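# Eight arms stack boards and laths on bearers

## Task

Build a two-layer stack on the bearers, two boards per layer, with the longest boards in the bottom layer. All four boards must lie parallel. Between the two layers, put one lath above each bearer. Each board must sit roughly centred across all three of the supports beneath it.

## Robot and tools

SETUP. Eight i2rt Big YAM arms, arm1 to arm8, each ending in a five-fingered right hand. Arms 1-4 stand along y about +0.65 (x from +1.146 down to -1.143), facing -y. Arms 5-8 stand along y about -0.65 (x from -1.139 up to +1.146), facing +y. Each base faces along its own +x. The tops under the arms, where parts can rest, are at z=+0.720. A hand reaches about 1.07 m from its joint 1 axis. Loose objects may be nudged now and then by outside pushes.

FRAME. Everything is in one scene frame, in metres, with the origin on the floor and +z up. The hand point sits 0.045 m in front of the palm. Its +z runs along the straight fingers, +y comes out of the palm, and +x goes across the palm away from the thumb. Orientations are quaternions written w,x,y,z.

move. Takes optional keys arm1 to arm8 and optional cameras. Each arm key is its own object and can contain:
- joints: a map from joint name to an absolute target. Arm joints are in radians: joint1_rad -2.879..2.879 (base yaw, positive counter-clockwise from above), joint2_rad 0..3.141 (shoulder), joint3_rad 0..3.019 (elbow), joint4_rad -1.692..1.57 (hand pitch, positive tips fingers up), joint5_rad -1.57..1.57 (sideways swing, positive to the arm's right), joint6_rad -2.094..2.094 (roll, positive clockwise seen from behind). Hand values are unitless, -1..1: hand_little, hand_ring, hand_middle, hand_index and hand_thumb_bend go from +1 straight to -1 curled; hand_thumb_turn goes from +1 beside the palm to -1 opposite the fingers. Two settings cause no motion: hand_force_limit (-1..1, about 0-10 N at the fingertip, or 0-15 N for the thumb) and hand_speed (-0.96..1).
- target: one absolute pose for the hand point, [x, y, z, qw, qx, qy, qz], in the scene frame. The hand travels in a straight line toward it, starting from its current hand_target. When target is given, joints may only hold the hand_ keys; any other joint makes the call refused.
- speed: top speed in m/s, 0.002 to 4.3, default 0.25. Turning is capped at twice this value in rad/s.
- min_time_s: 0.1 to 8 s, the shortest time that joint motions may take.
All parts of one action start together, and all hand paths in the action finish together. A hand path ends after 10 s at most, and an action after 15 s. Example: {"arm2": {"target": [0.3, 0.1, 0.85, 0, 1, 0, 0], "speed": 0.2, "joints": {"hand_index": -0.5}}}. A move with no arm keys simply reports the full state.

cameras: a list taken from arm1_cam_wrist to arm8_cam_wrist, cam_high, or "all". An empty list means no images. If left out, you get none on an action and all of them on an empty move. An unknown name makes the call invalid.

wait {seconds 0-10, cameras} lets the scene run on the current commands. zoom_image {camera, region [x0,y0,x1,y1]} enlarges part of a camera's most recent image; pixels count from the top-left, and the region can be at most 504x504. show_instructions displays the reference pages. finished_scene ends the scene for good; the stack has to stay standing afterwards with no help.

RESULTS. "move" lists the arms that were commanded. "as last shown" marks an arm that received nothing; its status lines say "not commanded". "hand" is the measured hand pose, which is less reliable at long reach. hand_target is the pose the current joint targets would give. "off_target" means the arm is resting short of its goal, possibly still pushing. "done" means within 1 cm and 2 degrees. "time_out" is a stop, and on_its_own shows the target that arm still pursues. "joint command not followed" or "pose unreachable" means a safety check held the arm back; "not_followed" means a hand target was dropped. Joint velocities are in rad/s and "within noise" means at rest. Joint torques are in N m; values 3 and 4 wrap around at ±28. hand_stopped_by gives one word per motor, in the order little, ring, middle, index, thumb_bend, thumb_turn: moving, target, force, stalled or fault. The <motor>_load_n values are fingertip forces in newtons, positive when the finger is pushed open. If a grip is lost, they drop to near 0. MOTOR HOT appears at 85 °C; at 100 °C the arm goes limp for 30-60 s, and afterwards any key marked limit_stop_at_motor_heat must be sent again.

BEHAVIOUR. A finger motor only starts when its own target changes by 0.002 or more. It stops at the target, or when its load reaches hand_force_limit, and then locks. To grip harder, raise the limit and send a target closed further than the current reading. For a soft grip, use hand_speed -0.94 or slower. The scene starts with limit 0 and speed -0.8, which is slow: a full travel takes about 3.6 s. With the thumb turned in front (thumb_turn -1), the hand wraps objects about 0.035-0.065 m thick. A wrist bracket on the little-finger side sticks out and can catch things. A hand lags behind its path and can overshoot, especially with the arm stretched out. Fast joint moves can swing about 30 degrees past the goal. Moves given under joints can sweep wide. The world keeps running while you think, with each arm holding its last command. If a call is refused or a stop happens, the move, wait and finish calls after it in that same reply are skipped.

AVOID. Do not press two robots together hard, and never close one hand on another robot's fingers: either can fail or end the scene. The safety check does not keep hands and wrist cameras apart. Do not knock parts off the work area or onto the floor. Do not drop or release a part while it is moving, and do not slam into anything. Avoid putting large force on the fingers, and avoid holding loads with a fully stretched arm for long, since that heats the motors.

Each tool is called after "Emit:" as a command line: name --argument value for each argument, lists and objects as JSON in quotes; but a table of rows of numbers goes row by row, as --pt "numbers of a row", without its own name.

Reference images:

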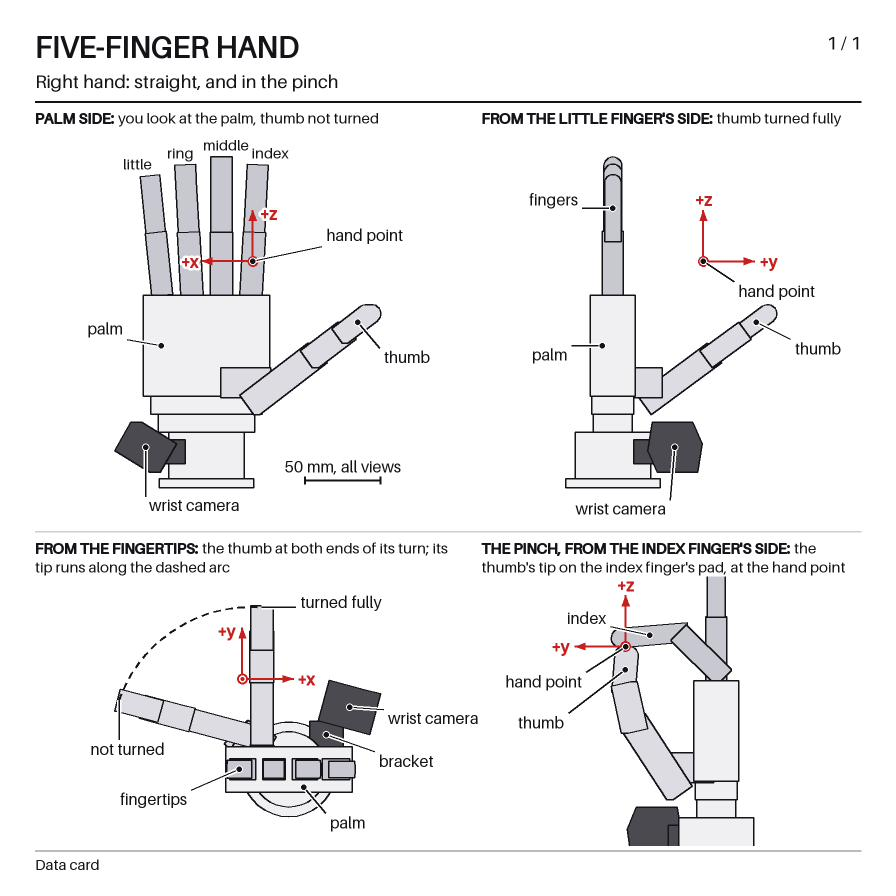

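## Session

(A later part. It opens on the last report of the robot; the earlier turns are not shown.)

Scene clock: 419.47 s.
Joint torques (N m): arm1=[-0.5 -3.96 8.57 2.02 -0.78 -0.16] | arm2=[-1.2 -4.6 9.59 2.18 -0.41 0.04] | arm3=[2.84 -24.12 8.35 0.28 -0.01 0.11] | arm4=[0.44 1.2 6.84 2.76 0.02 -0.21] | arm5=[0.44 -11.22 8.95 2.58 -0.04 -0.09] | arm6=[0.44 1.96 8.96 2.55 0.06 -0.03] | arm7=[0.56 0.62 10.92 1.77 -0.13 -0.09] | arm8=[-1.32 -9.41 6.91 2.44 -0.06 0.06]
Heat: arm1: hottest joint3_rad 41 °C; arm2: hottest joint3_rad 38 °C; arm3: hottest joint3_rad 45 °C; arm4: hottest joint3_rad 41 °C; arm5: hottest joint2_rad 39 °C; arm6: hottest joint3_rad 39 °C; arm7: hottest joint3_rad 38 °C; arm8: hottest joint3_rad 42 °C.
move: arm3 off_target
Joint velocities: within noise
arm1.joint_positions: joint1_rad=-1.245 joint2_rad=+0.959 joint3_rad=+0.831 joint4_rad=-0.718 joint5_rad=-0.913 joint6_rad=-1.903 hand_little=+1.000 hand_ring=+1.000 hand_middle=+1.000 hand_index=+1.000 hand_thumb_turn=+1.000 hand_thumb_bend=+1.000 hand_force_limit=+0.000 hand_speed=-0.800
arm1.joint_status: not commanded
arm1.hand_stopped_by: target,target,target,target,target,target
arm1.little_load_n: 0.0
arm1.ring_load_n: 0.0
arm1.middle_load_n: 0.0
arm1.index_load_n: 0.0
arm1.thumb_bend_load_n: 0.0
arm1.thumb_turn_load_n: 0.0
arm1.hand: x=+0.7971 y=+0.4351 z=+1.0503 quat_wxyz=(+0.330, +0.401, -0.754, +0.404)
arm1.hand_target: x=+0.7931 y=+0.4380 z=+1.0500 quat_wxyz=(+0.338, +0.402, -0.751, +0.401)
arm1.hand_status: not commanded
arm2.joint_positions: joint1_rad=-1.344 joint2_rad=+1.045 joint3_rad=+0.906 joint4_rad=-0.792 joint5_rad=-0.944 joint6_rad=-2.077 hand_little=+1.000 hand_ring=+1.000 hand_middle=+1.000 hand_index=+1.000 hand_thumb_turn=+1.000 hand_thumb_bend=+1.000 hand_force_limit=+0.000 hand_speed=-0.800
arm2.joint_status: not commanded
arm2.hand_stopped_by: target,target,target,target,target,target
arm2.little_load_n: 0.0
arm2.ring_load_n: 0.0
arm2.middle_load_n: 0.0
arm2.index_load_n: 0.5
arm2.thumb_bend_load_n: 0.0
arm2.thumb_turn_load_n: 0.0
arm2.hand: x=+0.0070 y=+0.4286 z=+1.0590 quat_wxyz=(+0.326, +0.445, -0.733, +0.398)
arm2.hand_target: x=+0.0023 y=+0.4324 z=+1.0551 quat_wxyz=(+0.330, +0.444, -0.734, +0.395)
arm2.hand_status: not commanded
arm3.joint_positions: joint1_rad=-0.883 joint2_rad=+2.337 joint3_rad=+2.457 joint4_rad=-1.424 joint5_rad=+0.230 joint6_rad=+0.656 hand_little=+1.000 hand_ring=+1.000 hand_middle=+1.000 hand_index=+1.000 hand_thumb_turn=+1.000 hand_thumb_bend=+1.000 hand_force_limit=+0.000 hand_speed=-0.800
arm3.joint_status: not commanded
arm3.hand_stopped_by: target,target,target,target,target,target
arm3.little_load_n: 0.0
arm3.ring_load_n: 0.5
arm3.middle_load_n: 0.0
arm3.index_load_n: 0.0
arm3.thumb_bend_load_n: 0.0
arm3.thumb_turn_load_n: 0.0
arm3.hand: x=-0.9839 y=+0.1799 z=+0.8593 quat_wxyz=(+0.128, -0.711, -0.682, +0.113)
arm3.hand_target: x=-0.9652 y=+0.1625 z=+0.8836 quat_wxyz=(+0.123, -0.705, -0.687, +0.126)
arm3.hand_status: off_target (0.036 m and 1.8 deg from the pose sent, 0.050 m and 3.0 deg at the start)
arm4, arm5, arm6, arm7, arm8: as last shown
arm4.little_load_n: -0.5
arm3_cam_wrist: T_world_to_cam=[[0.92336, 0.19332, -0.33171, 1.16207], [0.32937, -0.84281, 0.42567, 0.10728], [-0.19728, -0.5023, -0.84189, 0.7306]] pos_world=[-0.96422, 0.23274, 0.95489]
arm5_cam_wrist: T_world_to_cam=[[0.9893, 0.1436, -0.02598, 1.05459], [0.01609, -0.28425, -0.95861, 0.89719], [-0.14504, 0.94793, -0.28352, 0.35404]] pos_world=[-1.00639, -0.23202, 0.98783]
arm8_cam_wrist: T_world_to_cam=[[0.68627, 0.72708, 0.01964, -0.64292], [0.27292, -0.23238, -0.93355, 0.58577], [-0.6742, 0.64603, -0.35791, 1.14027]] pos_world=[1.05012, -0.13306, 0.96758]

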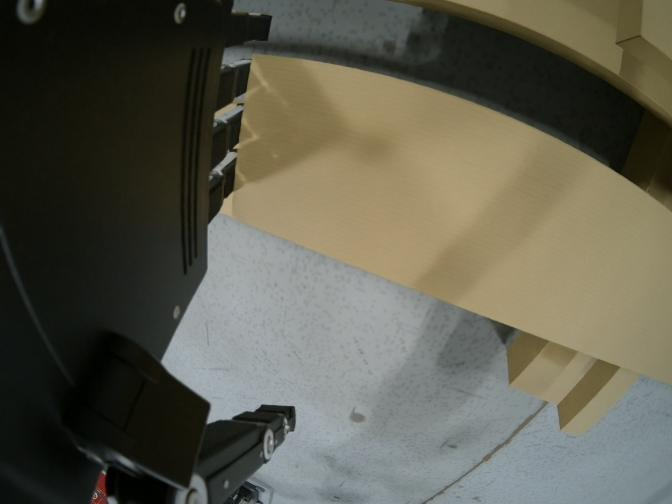

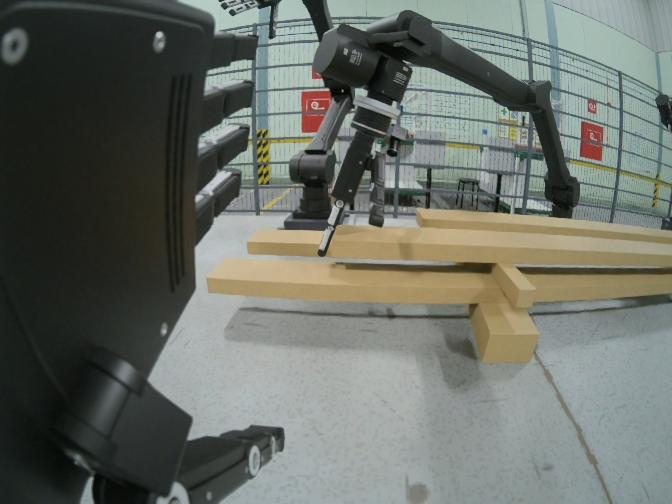

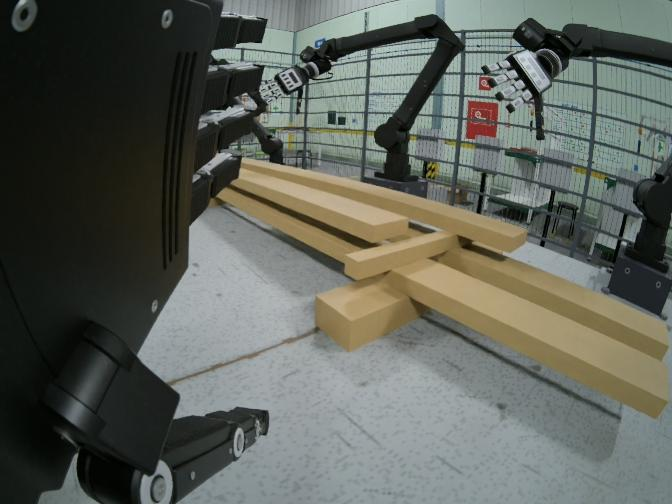

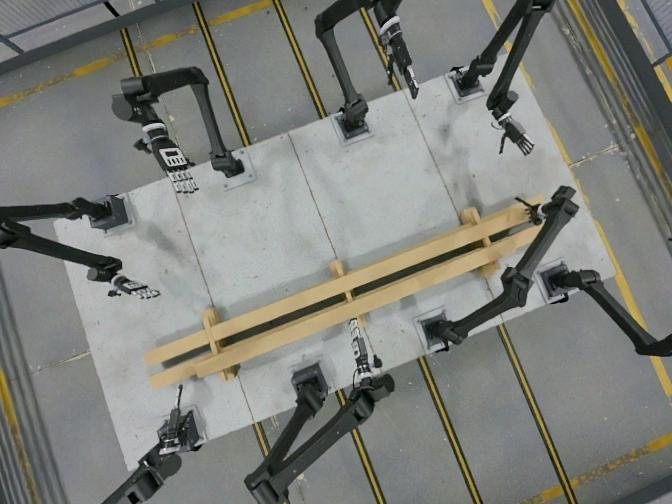

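Emit:
move --arm3 '{"target": [-0.940, 0.157, 0.880, 0.123, -0.705, -0.687, 0.126], "speed": 0.05}' --cameras '["arm5_cam_wrist", "arm8_cam_wrist"]'

Emit:
zoom_image --camera "arm5_cam_wrist" --region '[220, 130, 420, 320]'

Emit:
zoom_image --camera "arm8_cam_wrist" --region '[300, 190, 480, 350]'

Scene clock: 424.77 s.
Joint torques (N m): arm1=[-0.56 -3.96 8.55 2 -0.78 -0.17] | arm2=[-1.2 -4.6 9.59 2.17 -0.41 0.04] | arm3=[3.6 -23.53 8.2 -0.01 -0.33 0.15] | arm4=[0.62 1.55 6.72 2.91 0.06 -0.18] | arm5=[-0.15 -11.16 8.87 2.62 -0.04 -0.1] | arm6=[0.44 2.08 8.95 2.62 0.08 -0.02] | arm7=[0.56 0.67 10.93 1.77 -0.12 -0.09] | arm8=[-1.9 -9.58 6.69 2.69 -0.07 0.04]
Heat: arm1: hottest joint3_rad 41 °C; arm2: hottest joint3_rad 38 °C; arm3: hottest joint3_rad 45 °C; arm4: hottest joint3_rad 41 °C; arm5: hottest joint2_rad 39 °C; arm6: hottest joint3_rad 39 °C; arm7: hottest joint3_rad 38 °C; arm8: hottest joint3_rad 42 °C.
move: arm3 off_target
Joint velocities: within noise
arm1, arm2, arm5, arm6, arm7: as last shown
arm2.index_load_n: 0.0
arm3.joint_positions: joint1_rad=-0.868 joint2_rad=+2.261 joint3_rad=+2.315 joint4_rad=-1.355 joint5_rad=+0.245 joint6_rad=+0.679 hand_little=+1.000 hand_ring=+1.000 hand_middle=+1.000 hand_index=+1.000 hand_thumb_turn=+1.000 hand_thumb_bend=+1.000 hand_force_limit=+0.000 hand_speed=-0.800
arm3.joint_status: not commanded
arm3.hand_stopped_by: target,target,target,target,target,target
arm3.little_load_n: 0.0
arm3.ring_load_n: 0.5
arm3.middle_load_n: 0.0
arm3.index_load_n: -0.5
arm3.thumb_bend_load_n: 0.0
arm3.thumb_turn_load_n: 0.0
arm3.hand: x=-0.9676 y=+0.1812 z=+0.8575 quat_wxyz=(+0.133, -0.714, -0.678, +0.116)
arm3.hand_target: x=-0.9403 y=+0.1578 z=+0.8793 quat_wxyz=(+0.123, -0.705, -0.687, +0.126)
arm3.hand_status: off_target (0.043 m and 2.2 deg from the pose sent, 0.054 m and 1.8 deg at the start)
arm4.joint_positions: joint1_rad=-0.219 joint2_rad=+0.645 joint3_rad=+1.407 joint4_rad=-1.262 joint5_rad=+0.287 joint6_rad=-1.011 hand_little=+1.000 hand_ring=+1.000 hand_middle=+1.000 hand_index=+1.000 hand_thumb_turn=+1.000 hand_thumb_bend=+1.000 hand_force_limit=+0.000 hand_speed=-0.800
arm4.joint_status: not commanded
arm4.hand_stopped_by: target,target,target,target,target,target
arm4.little_load_n: 0.0
arm4.ring_load_n: -0.5
arm4.middle_load_n: 0.0
arm4.index_load_n: 0.0
arm4.thumb_bend_load_n: 0.0
arm4.thumb_turn_load_n: 0.0
arm4.hand: x=-1.2870 y=+0.4594 z=+1.2596 quat_wxyz=(+0.393, +0.249, -0.816, +0.343)
arm4.hand_target: x=-1.2898 y=+0.4562 z=+1.2608 quat_wxyz=(+0.398, +0.248, -0.813, +0.345)
arm4.hand_status: not commanded
arm6.index_load_n: -0.5
arm8.joint_positions: joint1_rad=+0.206 joint2_rad=+1.938 joint3_rad=+0.744 joint4_rad=+1.462 joint5_rad=-0.624 joint6_rad=-1.171 hand_little=+1.000 hand_ring=+1.000 hand_middle=+1.000 hand_index=+1.000 hand_thumb_turn=+1.000 hand_thumb_bend=+1.000 hand_force_limit=+0.000 hand_speed=-0.800
arm8.joint_status: not commanded
arm8.hand_stopped_by: target,target,target,target,target,target
arm8.little_load_n: 0.0
arm8.ring_load_n: 0.0
arm8.middle_load_n: 0.0
arm8.index_load_n: 0.0
arm8.thumb_bend_load_n: 0.0
arm8.thumb_turn_load_n: 0.0
arm8.hand: x=+0.9687 y=-0.0576 z=+0.9279 quat_wxyz=(-0.751, +0.307, +0.550, +0.199)
arm8.hand_target: x=+0.9711 y=-0.0467 z=+0.9400 quat_wxyz=(-0.759, +0.296, +0.541, +0.208)
arm8.hand_status: not commanded
arm5_cam_wrist: T_world_to_cam=[[0.9893, 0.1436, -0.02598, 1.05459], [0.01609, -0.28425, -0.95861, 0.89719], [-0.14504, 0.94793, -0.28352, 0.35404]] pos_world=[-1.00639, -0.23202, 0.98783]
arm8_cam_wrist: T_world_to_cam=[[0.68627, 0.72708, 0.01964, -0.64292], [0.27292, -0.23238, -0.93355, 0.58577], [-0.6742, 0.64603, -0.35791, 1.14027]] pos_world=[1.05012, -0.13306, 0.96758]

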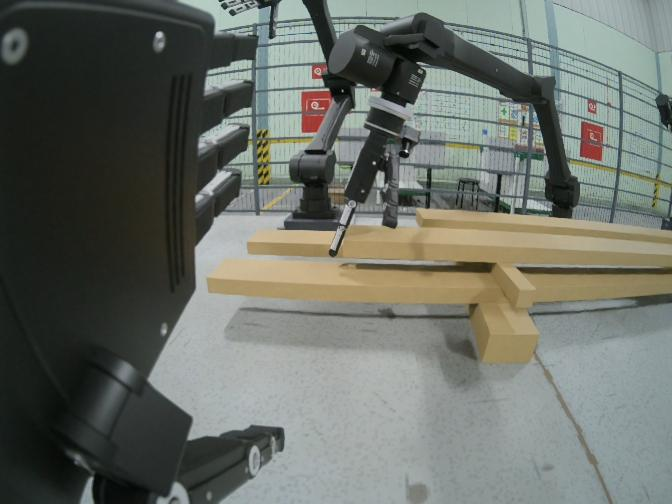

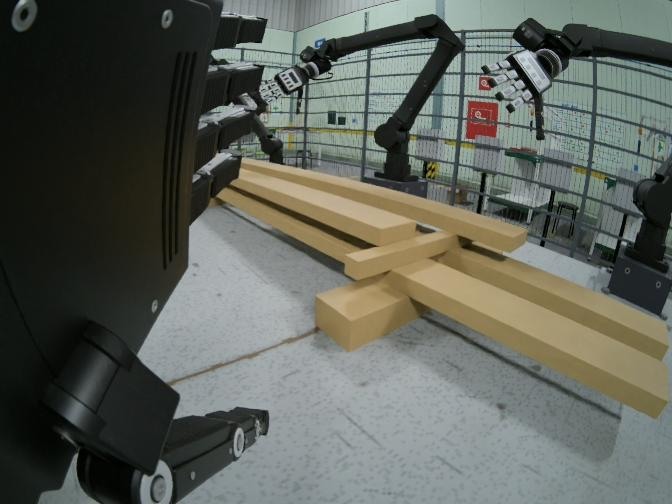

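Scaled by 2.520 from the camera's image (finer frame: 960x720).

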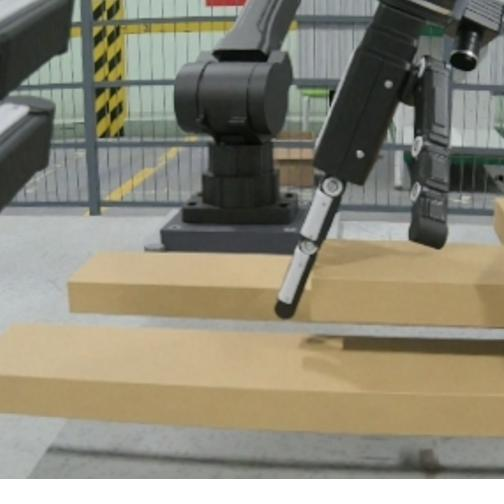

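Scaled by 2.800 from the camera's image (finer frame: 960x720).

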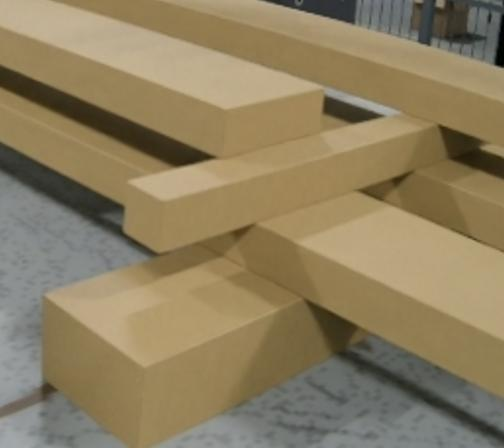

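Emit:
move --arm3 '{"target": [-0.920, 0.154, 0.880, 0.123, -0.705, -0.687, 0.126], "speed": 0.05}' --cameras '["arm5_cam_wrist", "arm8_cam_wrist", "arm1_cam_wrist"]'

Emit:
zoom_image --camera "arm8_cam_wrist" --region '[300, 190, 480, 350]'

Emit:
zoom_image --camera "arm1_cam_wrist" --region '[280, 140, 400, 270]'

Scene clock: 430.13 s.
Joint torques (N m): arm1=[-0.32 -4.13 8.55 2.02 -0.79 -0.18] | arm2=[-1.2 -4.6 9.59 2.17 -0.41 0.04] | arm3=[3.14 -22.53 8.38 -0.09 -0.35 0.14] | arm4=[-0.03 0.85 6.52 2.81 0.03 -0.13] | arm5=[-0.03 -11.28 8.85 2.63 -0.05 -0.09] | arm6=[0.56 2.14 8.95 2.54 0.06 -0.04] | arm7=[0.56 0.67 10.93 1.77 -0.12 -0.09] | arm8=[-2.32 -9.47 6.91 2.7 -0.08 0.01]
Heat: arm1: hottest joint3_rad 41 °C; arm2: hottest joint3_rad 38 °C; arm3: hottest joint3_rad 44 °C; arm4: hottest joint3_rad 41 °C; arm5: hottest joint2_rad 39 °C; arm6: hottest joint3_rad 39 °C; arm7: hottest joint3_rad 38 °C; arm8: hottest joint3_rad 42 °C.
move: arm3 off_target
Joint velocities: within noise
arm1, arm2, arm4, arm6, arm7, arm8: as last shown
arm3.joint_positions: joint1_rad=-0.847 joint2_rad=+2.209 joint3_rad=+2.223 joint4_rad=-1.322 joint5_rad=+0.253 joint6_rad=+0.701 hand_little=+1.000 hand_ring=+1.000 hand_middle=+1.000 hand_index=+1.000 hand_thumb_turn=+1.000 hand_thumb_bend=+1.000 hand_force_limit=+0.000 hand_speed=-0.800
arm3.joint_status: not commanded
arm3.hand_stopped_by: target,target,target,target,target,target
arm3.little_load_n: 0.0
arm3.ring_load_n: 0.5
arm3.middle_load_n: 0.0
arm3.index_load_n: 0.0
arm3.thumb_bend_load_n: 0.0
arm3.thumb_turn_load_n: 0.0
arm3.hand: x=-0.9480 y=+0.1783 z=+0.8571 quat_wxyz=(+0.134, -0.714, -0.678, +0.115)
arm3.hand_target: x=-0.9205 y=+0.1551 z=+0.8792 quat_wxyz=(+0.123, -0.705, -0.687, +0.126)
arm3.hand_status: off_target (0.044 m and 2.3 deg from the pose sent, 0.059 m and 2.2 deg at the start)
arm4.ring_load_n: 0.0
arm5.joint_positions: joint1_rad=-0.263 joint2_rad=+1.506 joint3_rad=+0.521 joint4_rad=+1.202 joint5_rad=-0.383 joint6_rad=-1.245 hand_little=+1.000 hand_ring=+1.000 hand_middle=+1.000 hand_index=+1.000 hand_thumb_turn=+1.000 hand_thumb_bend=+1.000 hand_force_limit=+0.000 hand_speed=-0.800
arm5.joint_status: not commanded
arm5.hand_stopped_by: target,target,target,target,target,target
arm5.little_load_n: 0.0
arm5.ring_load_n: 0.0
arm5.middle_load_n: 0.0
arm5.index_load_n: 0.0
arm5.thumb_bend_load_n: 0.0
arm5.thumb_turn_load_n: 0.0
arm5.hand: x=-1.0215 y=-0.1204 z=+0.9466 quat_wxyz=(-0.638, +0.474, +0.421, +0.437)
arm5.hand_target: x=-1.0152 y=-0.1129 z=+0.9661 quat_wxyz=(-0.647, +0.459, +0.411, +0.450)
arm5.hand_status: not commanded
arm6.middle_load_n: -0.5
arm6.index_load_n: 0.0
pictures: arm1_cam_wrist, arm5_cam_wrist, arm8_cam_wrist
arm1_cam_wrist: T_world_to_cam=[[-0.94747, 0.29559, -0.12213, 0.7491], [0.31153, 0.76656, -0.56155, 0.015], [-0.07237, -0.5701, -0.81838, 1.27833]] pos_world=[0.7976, 0.49585, 1.14607]
arm5_cam_wrist: T_world_to_cam=[[0.9893, 0.1436, -0.02598, 1.05459], [0.01609, -0.28425, -0.95861, 0.89719], [-0.14504, 0.94793, -0.28352, 0.35404]] pos_world=[-1.00639, -0.23202, 0.98783]
arm8_cam_wrist: T_world_to_cam=[[0.68627, 0.72708, 0.01964, -0.64292], [0.27292, -0.23238, -0.93355, 0.58577], [-0.6742, 0.64603, -0.35791, 1.14027]] pos_world=[1.05012, -0.13306, 0.96758]

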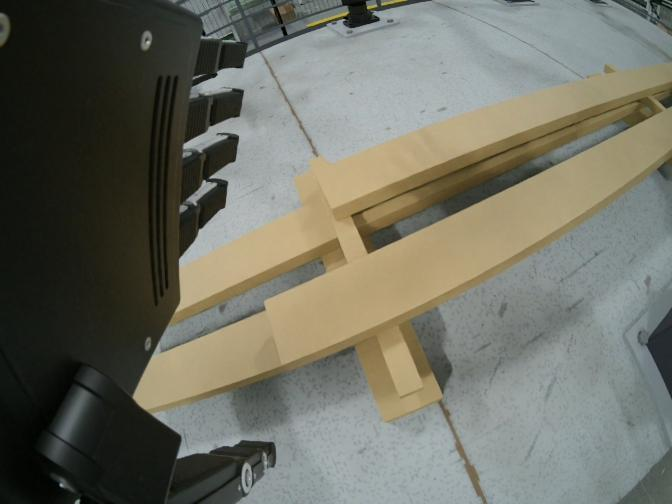

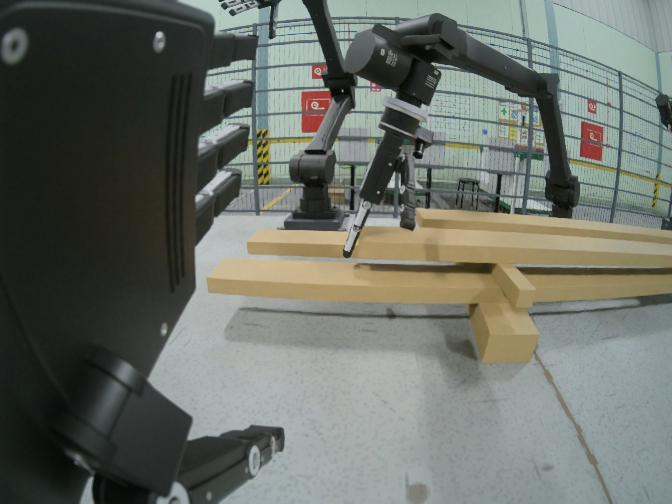

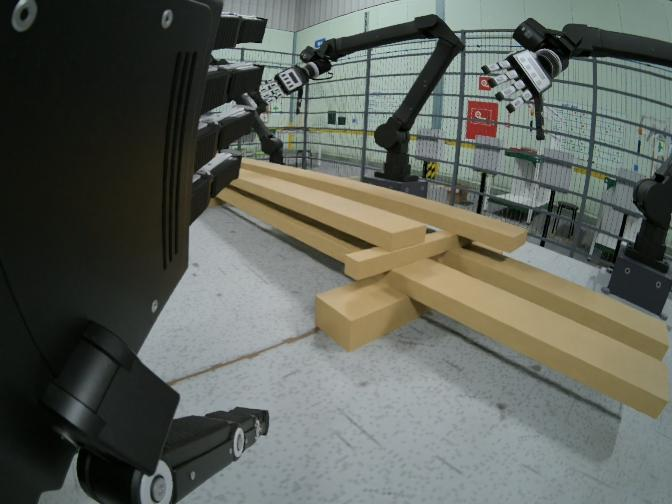

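Scaled by 2.800 from the camera's image (finer frame: 960x720).

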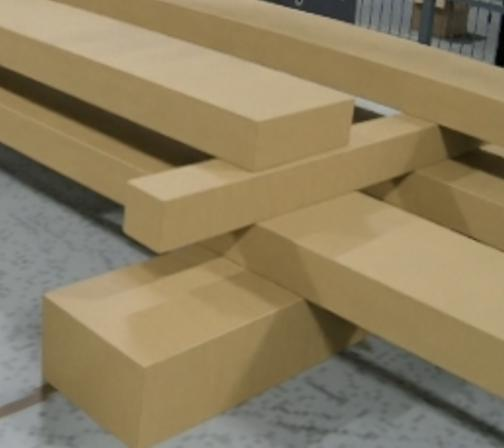

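Scaled by 3.877 from the camera's image (finer frame: 960x720).

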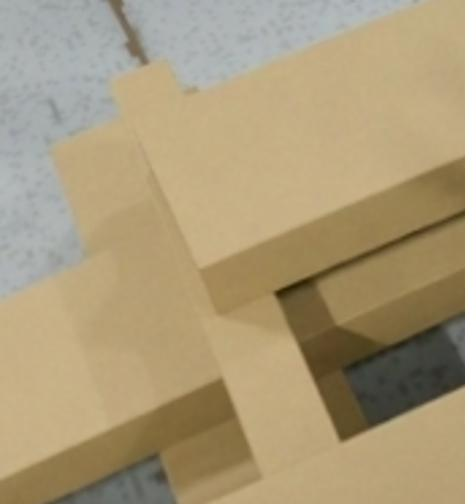

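Emit:
move --arm3 '{"target": [-0.88, 0.150, 0.880, 0.123, -0.705, -0.687, 0.126], "speed": 0.06}' --cameras '["arm5_cam_wrist", "arm8_cam_wrist", "arm1_cam_wrist", "cam_high"]'

Emit:
zoom_image --camera "arm8_cam_wrist" --region '[300, 190, 480, 350]'

Emit:
zoom_image --camera "arm1_cam_wrist" --region '[240, 130, 480, 380]'

Emit:
zoom_image --camera "arm5_cam_wrist" --region '[260, 130, 560, 330]'

Scene clock: 455.77 s.
Joint torques (N m): arm1=[-0.5 -4.01 8.53 1.98 -0.78 -0.17] | arm2=[-1.2 -4.6 9.59 2.17 -0.41 0.04] | arm3=[3.25 -21.77 8.2 0.17 -0.33 0.14] | arm4=[0.21 1.14 6.54 2.82 0.04 -0.13] | arm5=[-0.09 -11.4 8.91 2.67 -0.07 -0.09] | arm6=[0.32 2.02 8.91 2.67 0.07 -0.02] | arm7=[0.56 0.67 10.93 1.77 -0.12 -0.09] | arm8=[-2.96 -9.64 6.82 2.48 -0.05 0.03]
Heat: arm1: hottest joint3_rad 41 °C; arm2: hottest joint3_rad 38 °C; arm3: hottest joint3_rad 44 °C; arm4: hottest joint3_rad 41 °C; arm5: hottest joint2_rad 39 °C; arm6: hottest joint3_rad 39 °C; arm7: hottest joint3_rad 38 °C; arm8: hottest joint3_rad 42 °C.
move: arm3 off_target
Joint velocities: arm1=[within noise] | arm2=[within noise] | arm3=[within noise] | arm4=[-0.005 -0.015 0.002 -0.012 -0.051 0.154] | arm5=[within noise] | arm6=[within noise] | arm7=[within noise] | arm8=[within noise]
arm1, arm2, arm4, arm5, arm6, arm7, arm8: as last shown
arm3.joint_positions: joint1_rad=-0.800 joint2_rad=+2.116 joint3_rad=+2.070 joint4_rad=-1.276 joint5_rad=+0.264 joint6_rad=+0.745 hand_little=+1.000 hand_ring=+1.000 hand_middle=+1.000 hand_index=+1.000 hand_thumb_turn=+1.000 hand_thumb_bend=+1.000 hand_force_limit=+0.000 hand_speed=-0.800
arm3.joint_status: not commanded
arm3.hand_stopped_by: target,target,target,target,target,target
arm3.little_load_n: 0.0
arm3.ring_load_n: 0.5
arm3.middle_load_n: 0.0
arm3.index_load_n: 0.0
arm3.thumb_bend_load_n: 0.0
arm3.thumb_turn_load_n: 0.0
arm3.hand: x=-0.9058 y=+0.1718 z=+0.8584 quat_wxyz=(+0.133, -0.713, -0.679, +0.113)
arm3.hand_target: x=-0.8802 y=+0.1509 z=+0.8793 quat_wxyz=(+0.123, -0.705, -0.687, +0.126)
arm3.hand_status: off_target (0.040 m and 2.3 deg from the pose sent, 0.077 m and 2.3 deg at the start)
arm6.middle_load_n: 0.0
pictures: arm1_cam_wrist, arm5_cam_wrist, arm8_cam_wrist, cam_high
arm1_cam_wrist: T_world_to_cam=[[-0.94747, 0.29559, -0.12213, 0.7491], [0.31153, 0.76656, -0.56155, 0.015], [-0.07237, -0.5701, -0.81838, 1.27833]] pos_world=[0.7976, 0.49585, 1.14607]
arm5_cam_wrist: T_world_to_cam=[[0.9893, 0.1436, -0.02598, 1.05459], [0.01609, -0.28425, -0.95861, 0.89719], [-0.14504, 0.94793, -0.28352, 0.35404]] pos_world=[-1.00639, -0.23202, 0.98783]
arm8_cam_wrist: T_world_to_cam=[[0.68627, 0.72708, 0.01964, -0.64292], [0.27292, -0.23238, -0.93355, 0.58577], [-0.6742, 0.64603, -0.35791, 1.14027]] pos_world=[1.05012, -0.13306, 0.96758]

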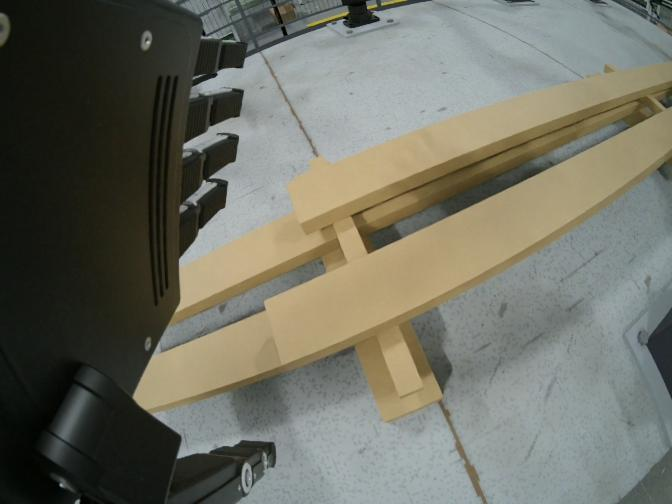

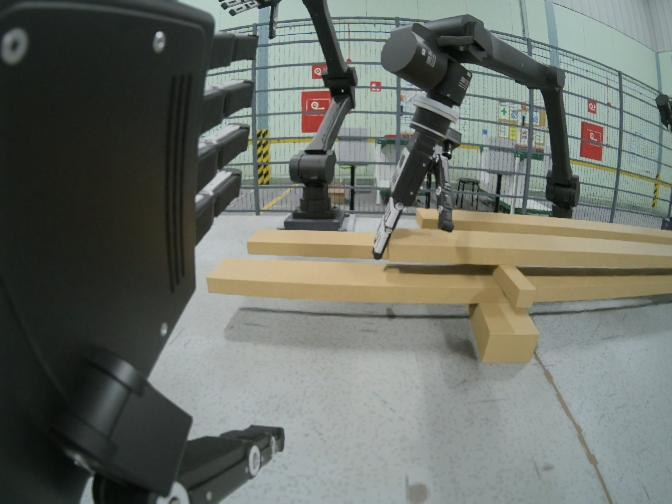

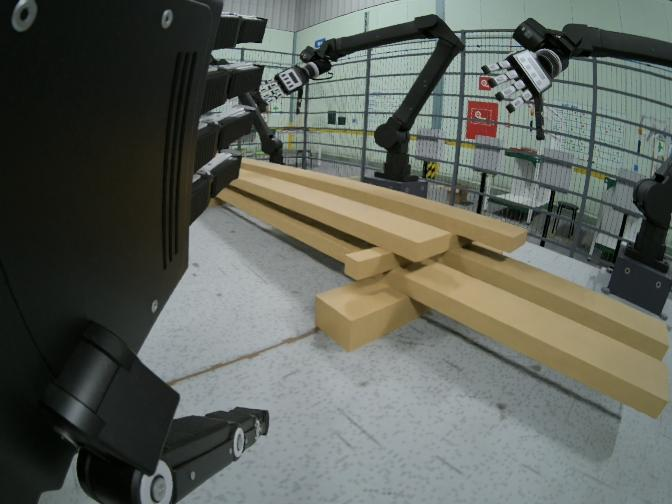

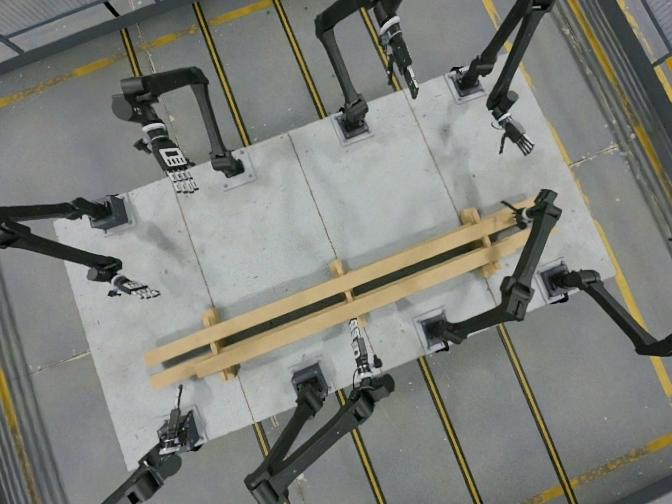

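Scaled by 2.800 from the camera's image (finer frame: 960x720).

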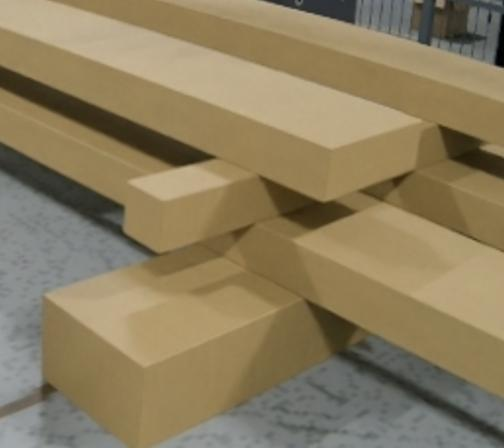

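Scaled by 2.016 from the camera's image (finer frame: 960x720).

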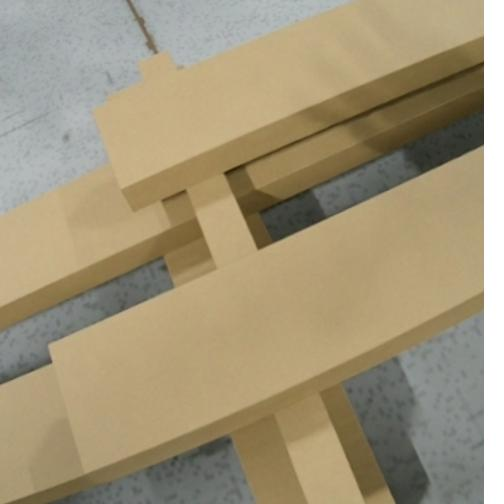

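Scaled by 1.680 from the camera's image (finer frame: 960x720).

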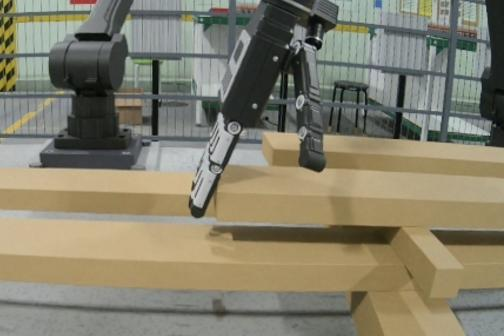

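Emit:
zoom_image --camera "cam_high" --region '[140, 290, 260, 400]'

Emit:
zoom_image --camera "cam_high" --region '[440, 180, 570, 290]'

Scaled by 4.200 from the camera's image (finer frame: 960x720).

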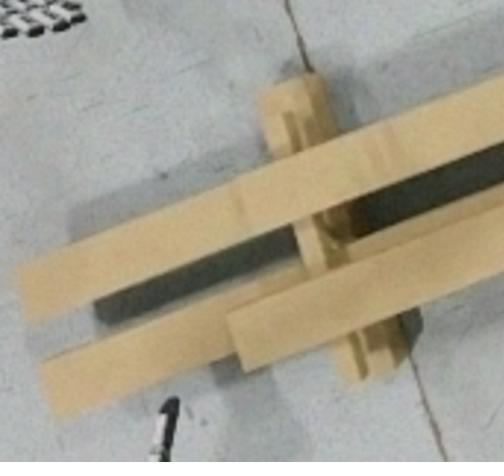

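Scaled by 3.877 from the camera's image (finer frame: 960x720).

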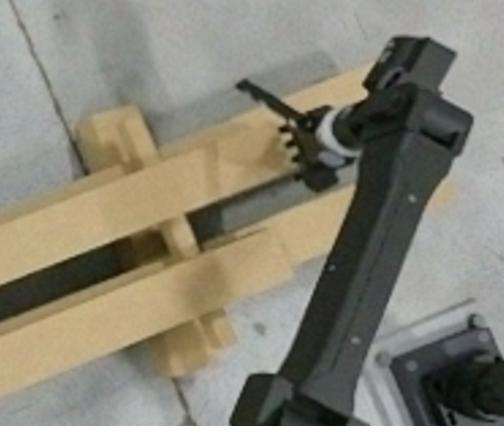

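Emit:
move --arm3 '{"target": [-0.83, 0.147, 0.880, 0.123, -0.705, -0.687, 0.126], "speed": 0.06}' --cameras '["arm5_cam_wrist", "arm1_cam_wrist", "cam_high"]'

Emit:
zoom_image --camera "arm1_cam_wrist" --region '[240, 130, 480, 380]'

Emit:
zoom_image --camera "arm5_cam_wrist" --region '[260, 130, 560, 330]'

Scene clock: 466.53 s.
Joint torques (N m): arm1=[-0.44 -3.96 8.53 2.03 -0.8 -0.17] | arm2=[-1.2 -4.6 9.59 2.18 -0.41 0.04] | arm3=[3.37 -20.48 8.29 0.14 -0.35 0.15] | arm4=[0.38 1.03 6.79 2.91 0.02 -0.2] | arm5=[-0.03 -10.99 9.02 2.55 -0.04 -0.05] | arm6=[0.67 1.96 8.95 2.7 0.07 -0.01] | arm7=[0.56 0.67 10.93 1.77 -0.12 -0.08] | arm8=[-2.08 -8.7 6.74 2.67 -0.02 0.05]
Heat: arm1: hottest joint3_rad 41 °C; arm2: hottest joint3_rad 38 °C; arm3: hottest joint3_rad 43 °C; arm4: hottest joint3_rad 41 °C; arm5: hottest joint2_rad 38 °C; arm6: hottest joint3_rad 39 °C; arm7: hottest joint3_rad 38 °C; arm8: hottest joint3_rad 42 °C.
move: arm3 off_target
Joint velocities: within noise
arm1, arm2, arm4, arm5, arm6, arm7, arm8: as last shown
arm1.thumb_bend_load_n: -0.5
arm2.thumb_turn_load_n: -0.5
arm3.joint_positions: joint1_rad=-0.742 joint2_rad=+2.016 joint3_rad=+1.911 joint4_rad=-1.230 joint5_rad=+0.280 joint6_rad=+0.803 hand_little=+1.000 hand_ring=+1.000 hand_middle=+1.000 hand_index=+1.000 hand_thumb_turn=+1.000 hand_thumb_bend=+1.000 hand_force_limit=+0.000 hand_speed=-0.800
arm3.joint_status: not commanded
arm3.hand_stopped_by: target,target,target,target,target,target
arm3.little_load_n: 0.0
arm3.ring_load_n: 0.5
arm3.middle_load_n: 0.0
arm3.index_load_n: 0.0
arm3.thumb_bend_load_n: 0.0
arm3.thumb_turn_load_n: -0.5
arm3.hand: x=-0.8564 y=+0.1662 z=+0.8602 quat_wxyz=(+0.135, -0.713, -0.679, +0.115)
arm3.hand_target: x=-0.8303 y=+0.1479 z=+0.8795 quat_wxyz=(+0.123, -0.705, -0.687, +0.126)
arm3.hand_status: off_target (0.038 m and 2.3 deg from the pose sent, 0.083 m and 2.3 deg at the start)
arm4.thumb_bend_load_n: 0.5
arm5.ring_load_n: 0.5
pictures: arm1_cam_wrist, arm5_cam_wrist, cam_high
arm1_cam_wrist: T_world_to_cam=[[-0.94747, 0.29559, -0.12213, 0.7491], [0.31153, 0.76656, -0.56155, 0.015], [-0.07237, -0.5701, -0.81838, 1.27833]] pos_world=[0.7976, 0.49585, 1.14607]
arm5_cam_wrist: T_world_to_cam=[[0.9893, 0.1436, -0.02598, 1.05459], [0.01609, -0.28425, -0.95861, 0.89719], [-0.14504, 0.94793, -0.28352, 0.35404]] pos_world=[-1.00639, -0.23202, 0.98783]

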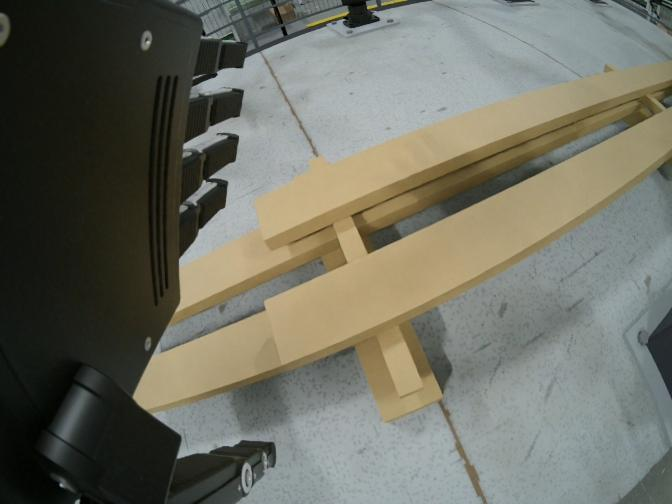

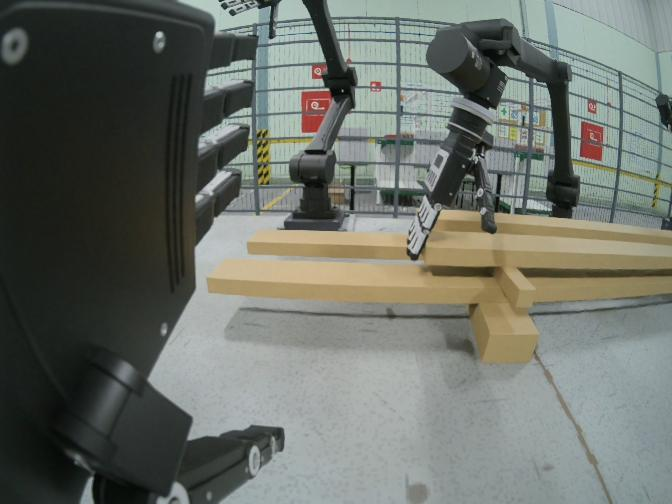

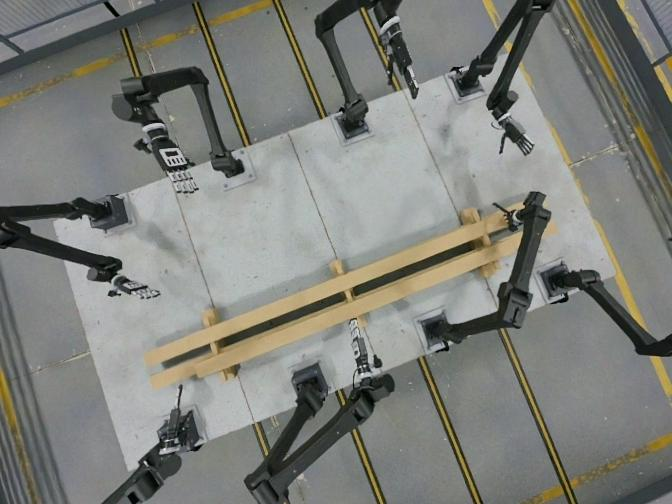

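Scaled by 2.016 from the camera's image (finer frame: 960x720).

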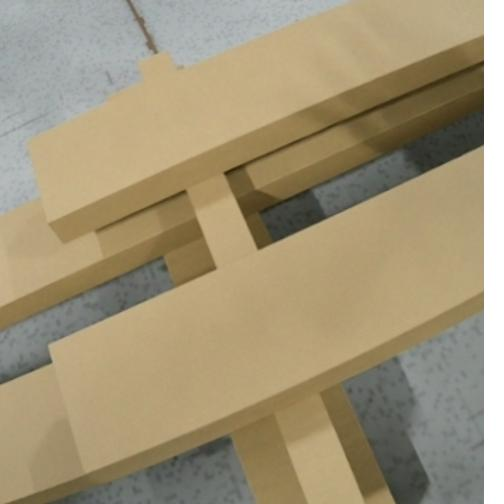

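Scaled by 1.680 from the camera's image (finer frame: 960x720).

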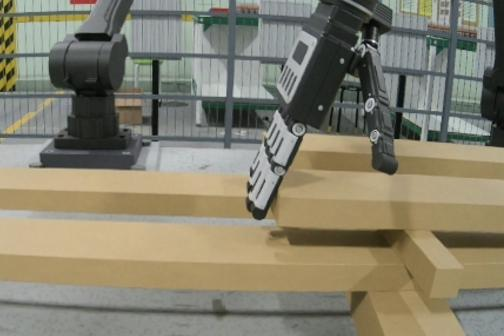

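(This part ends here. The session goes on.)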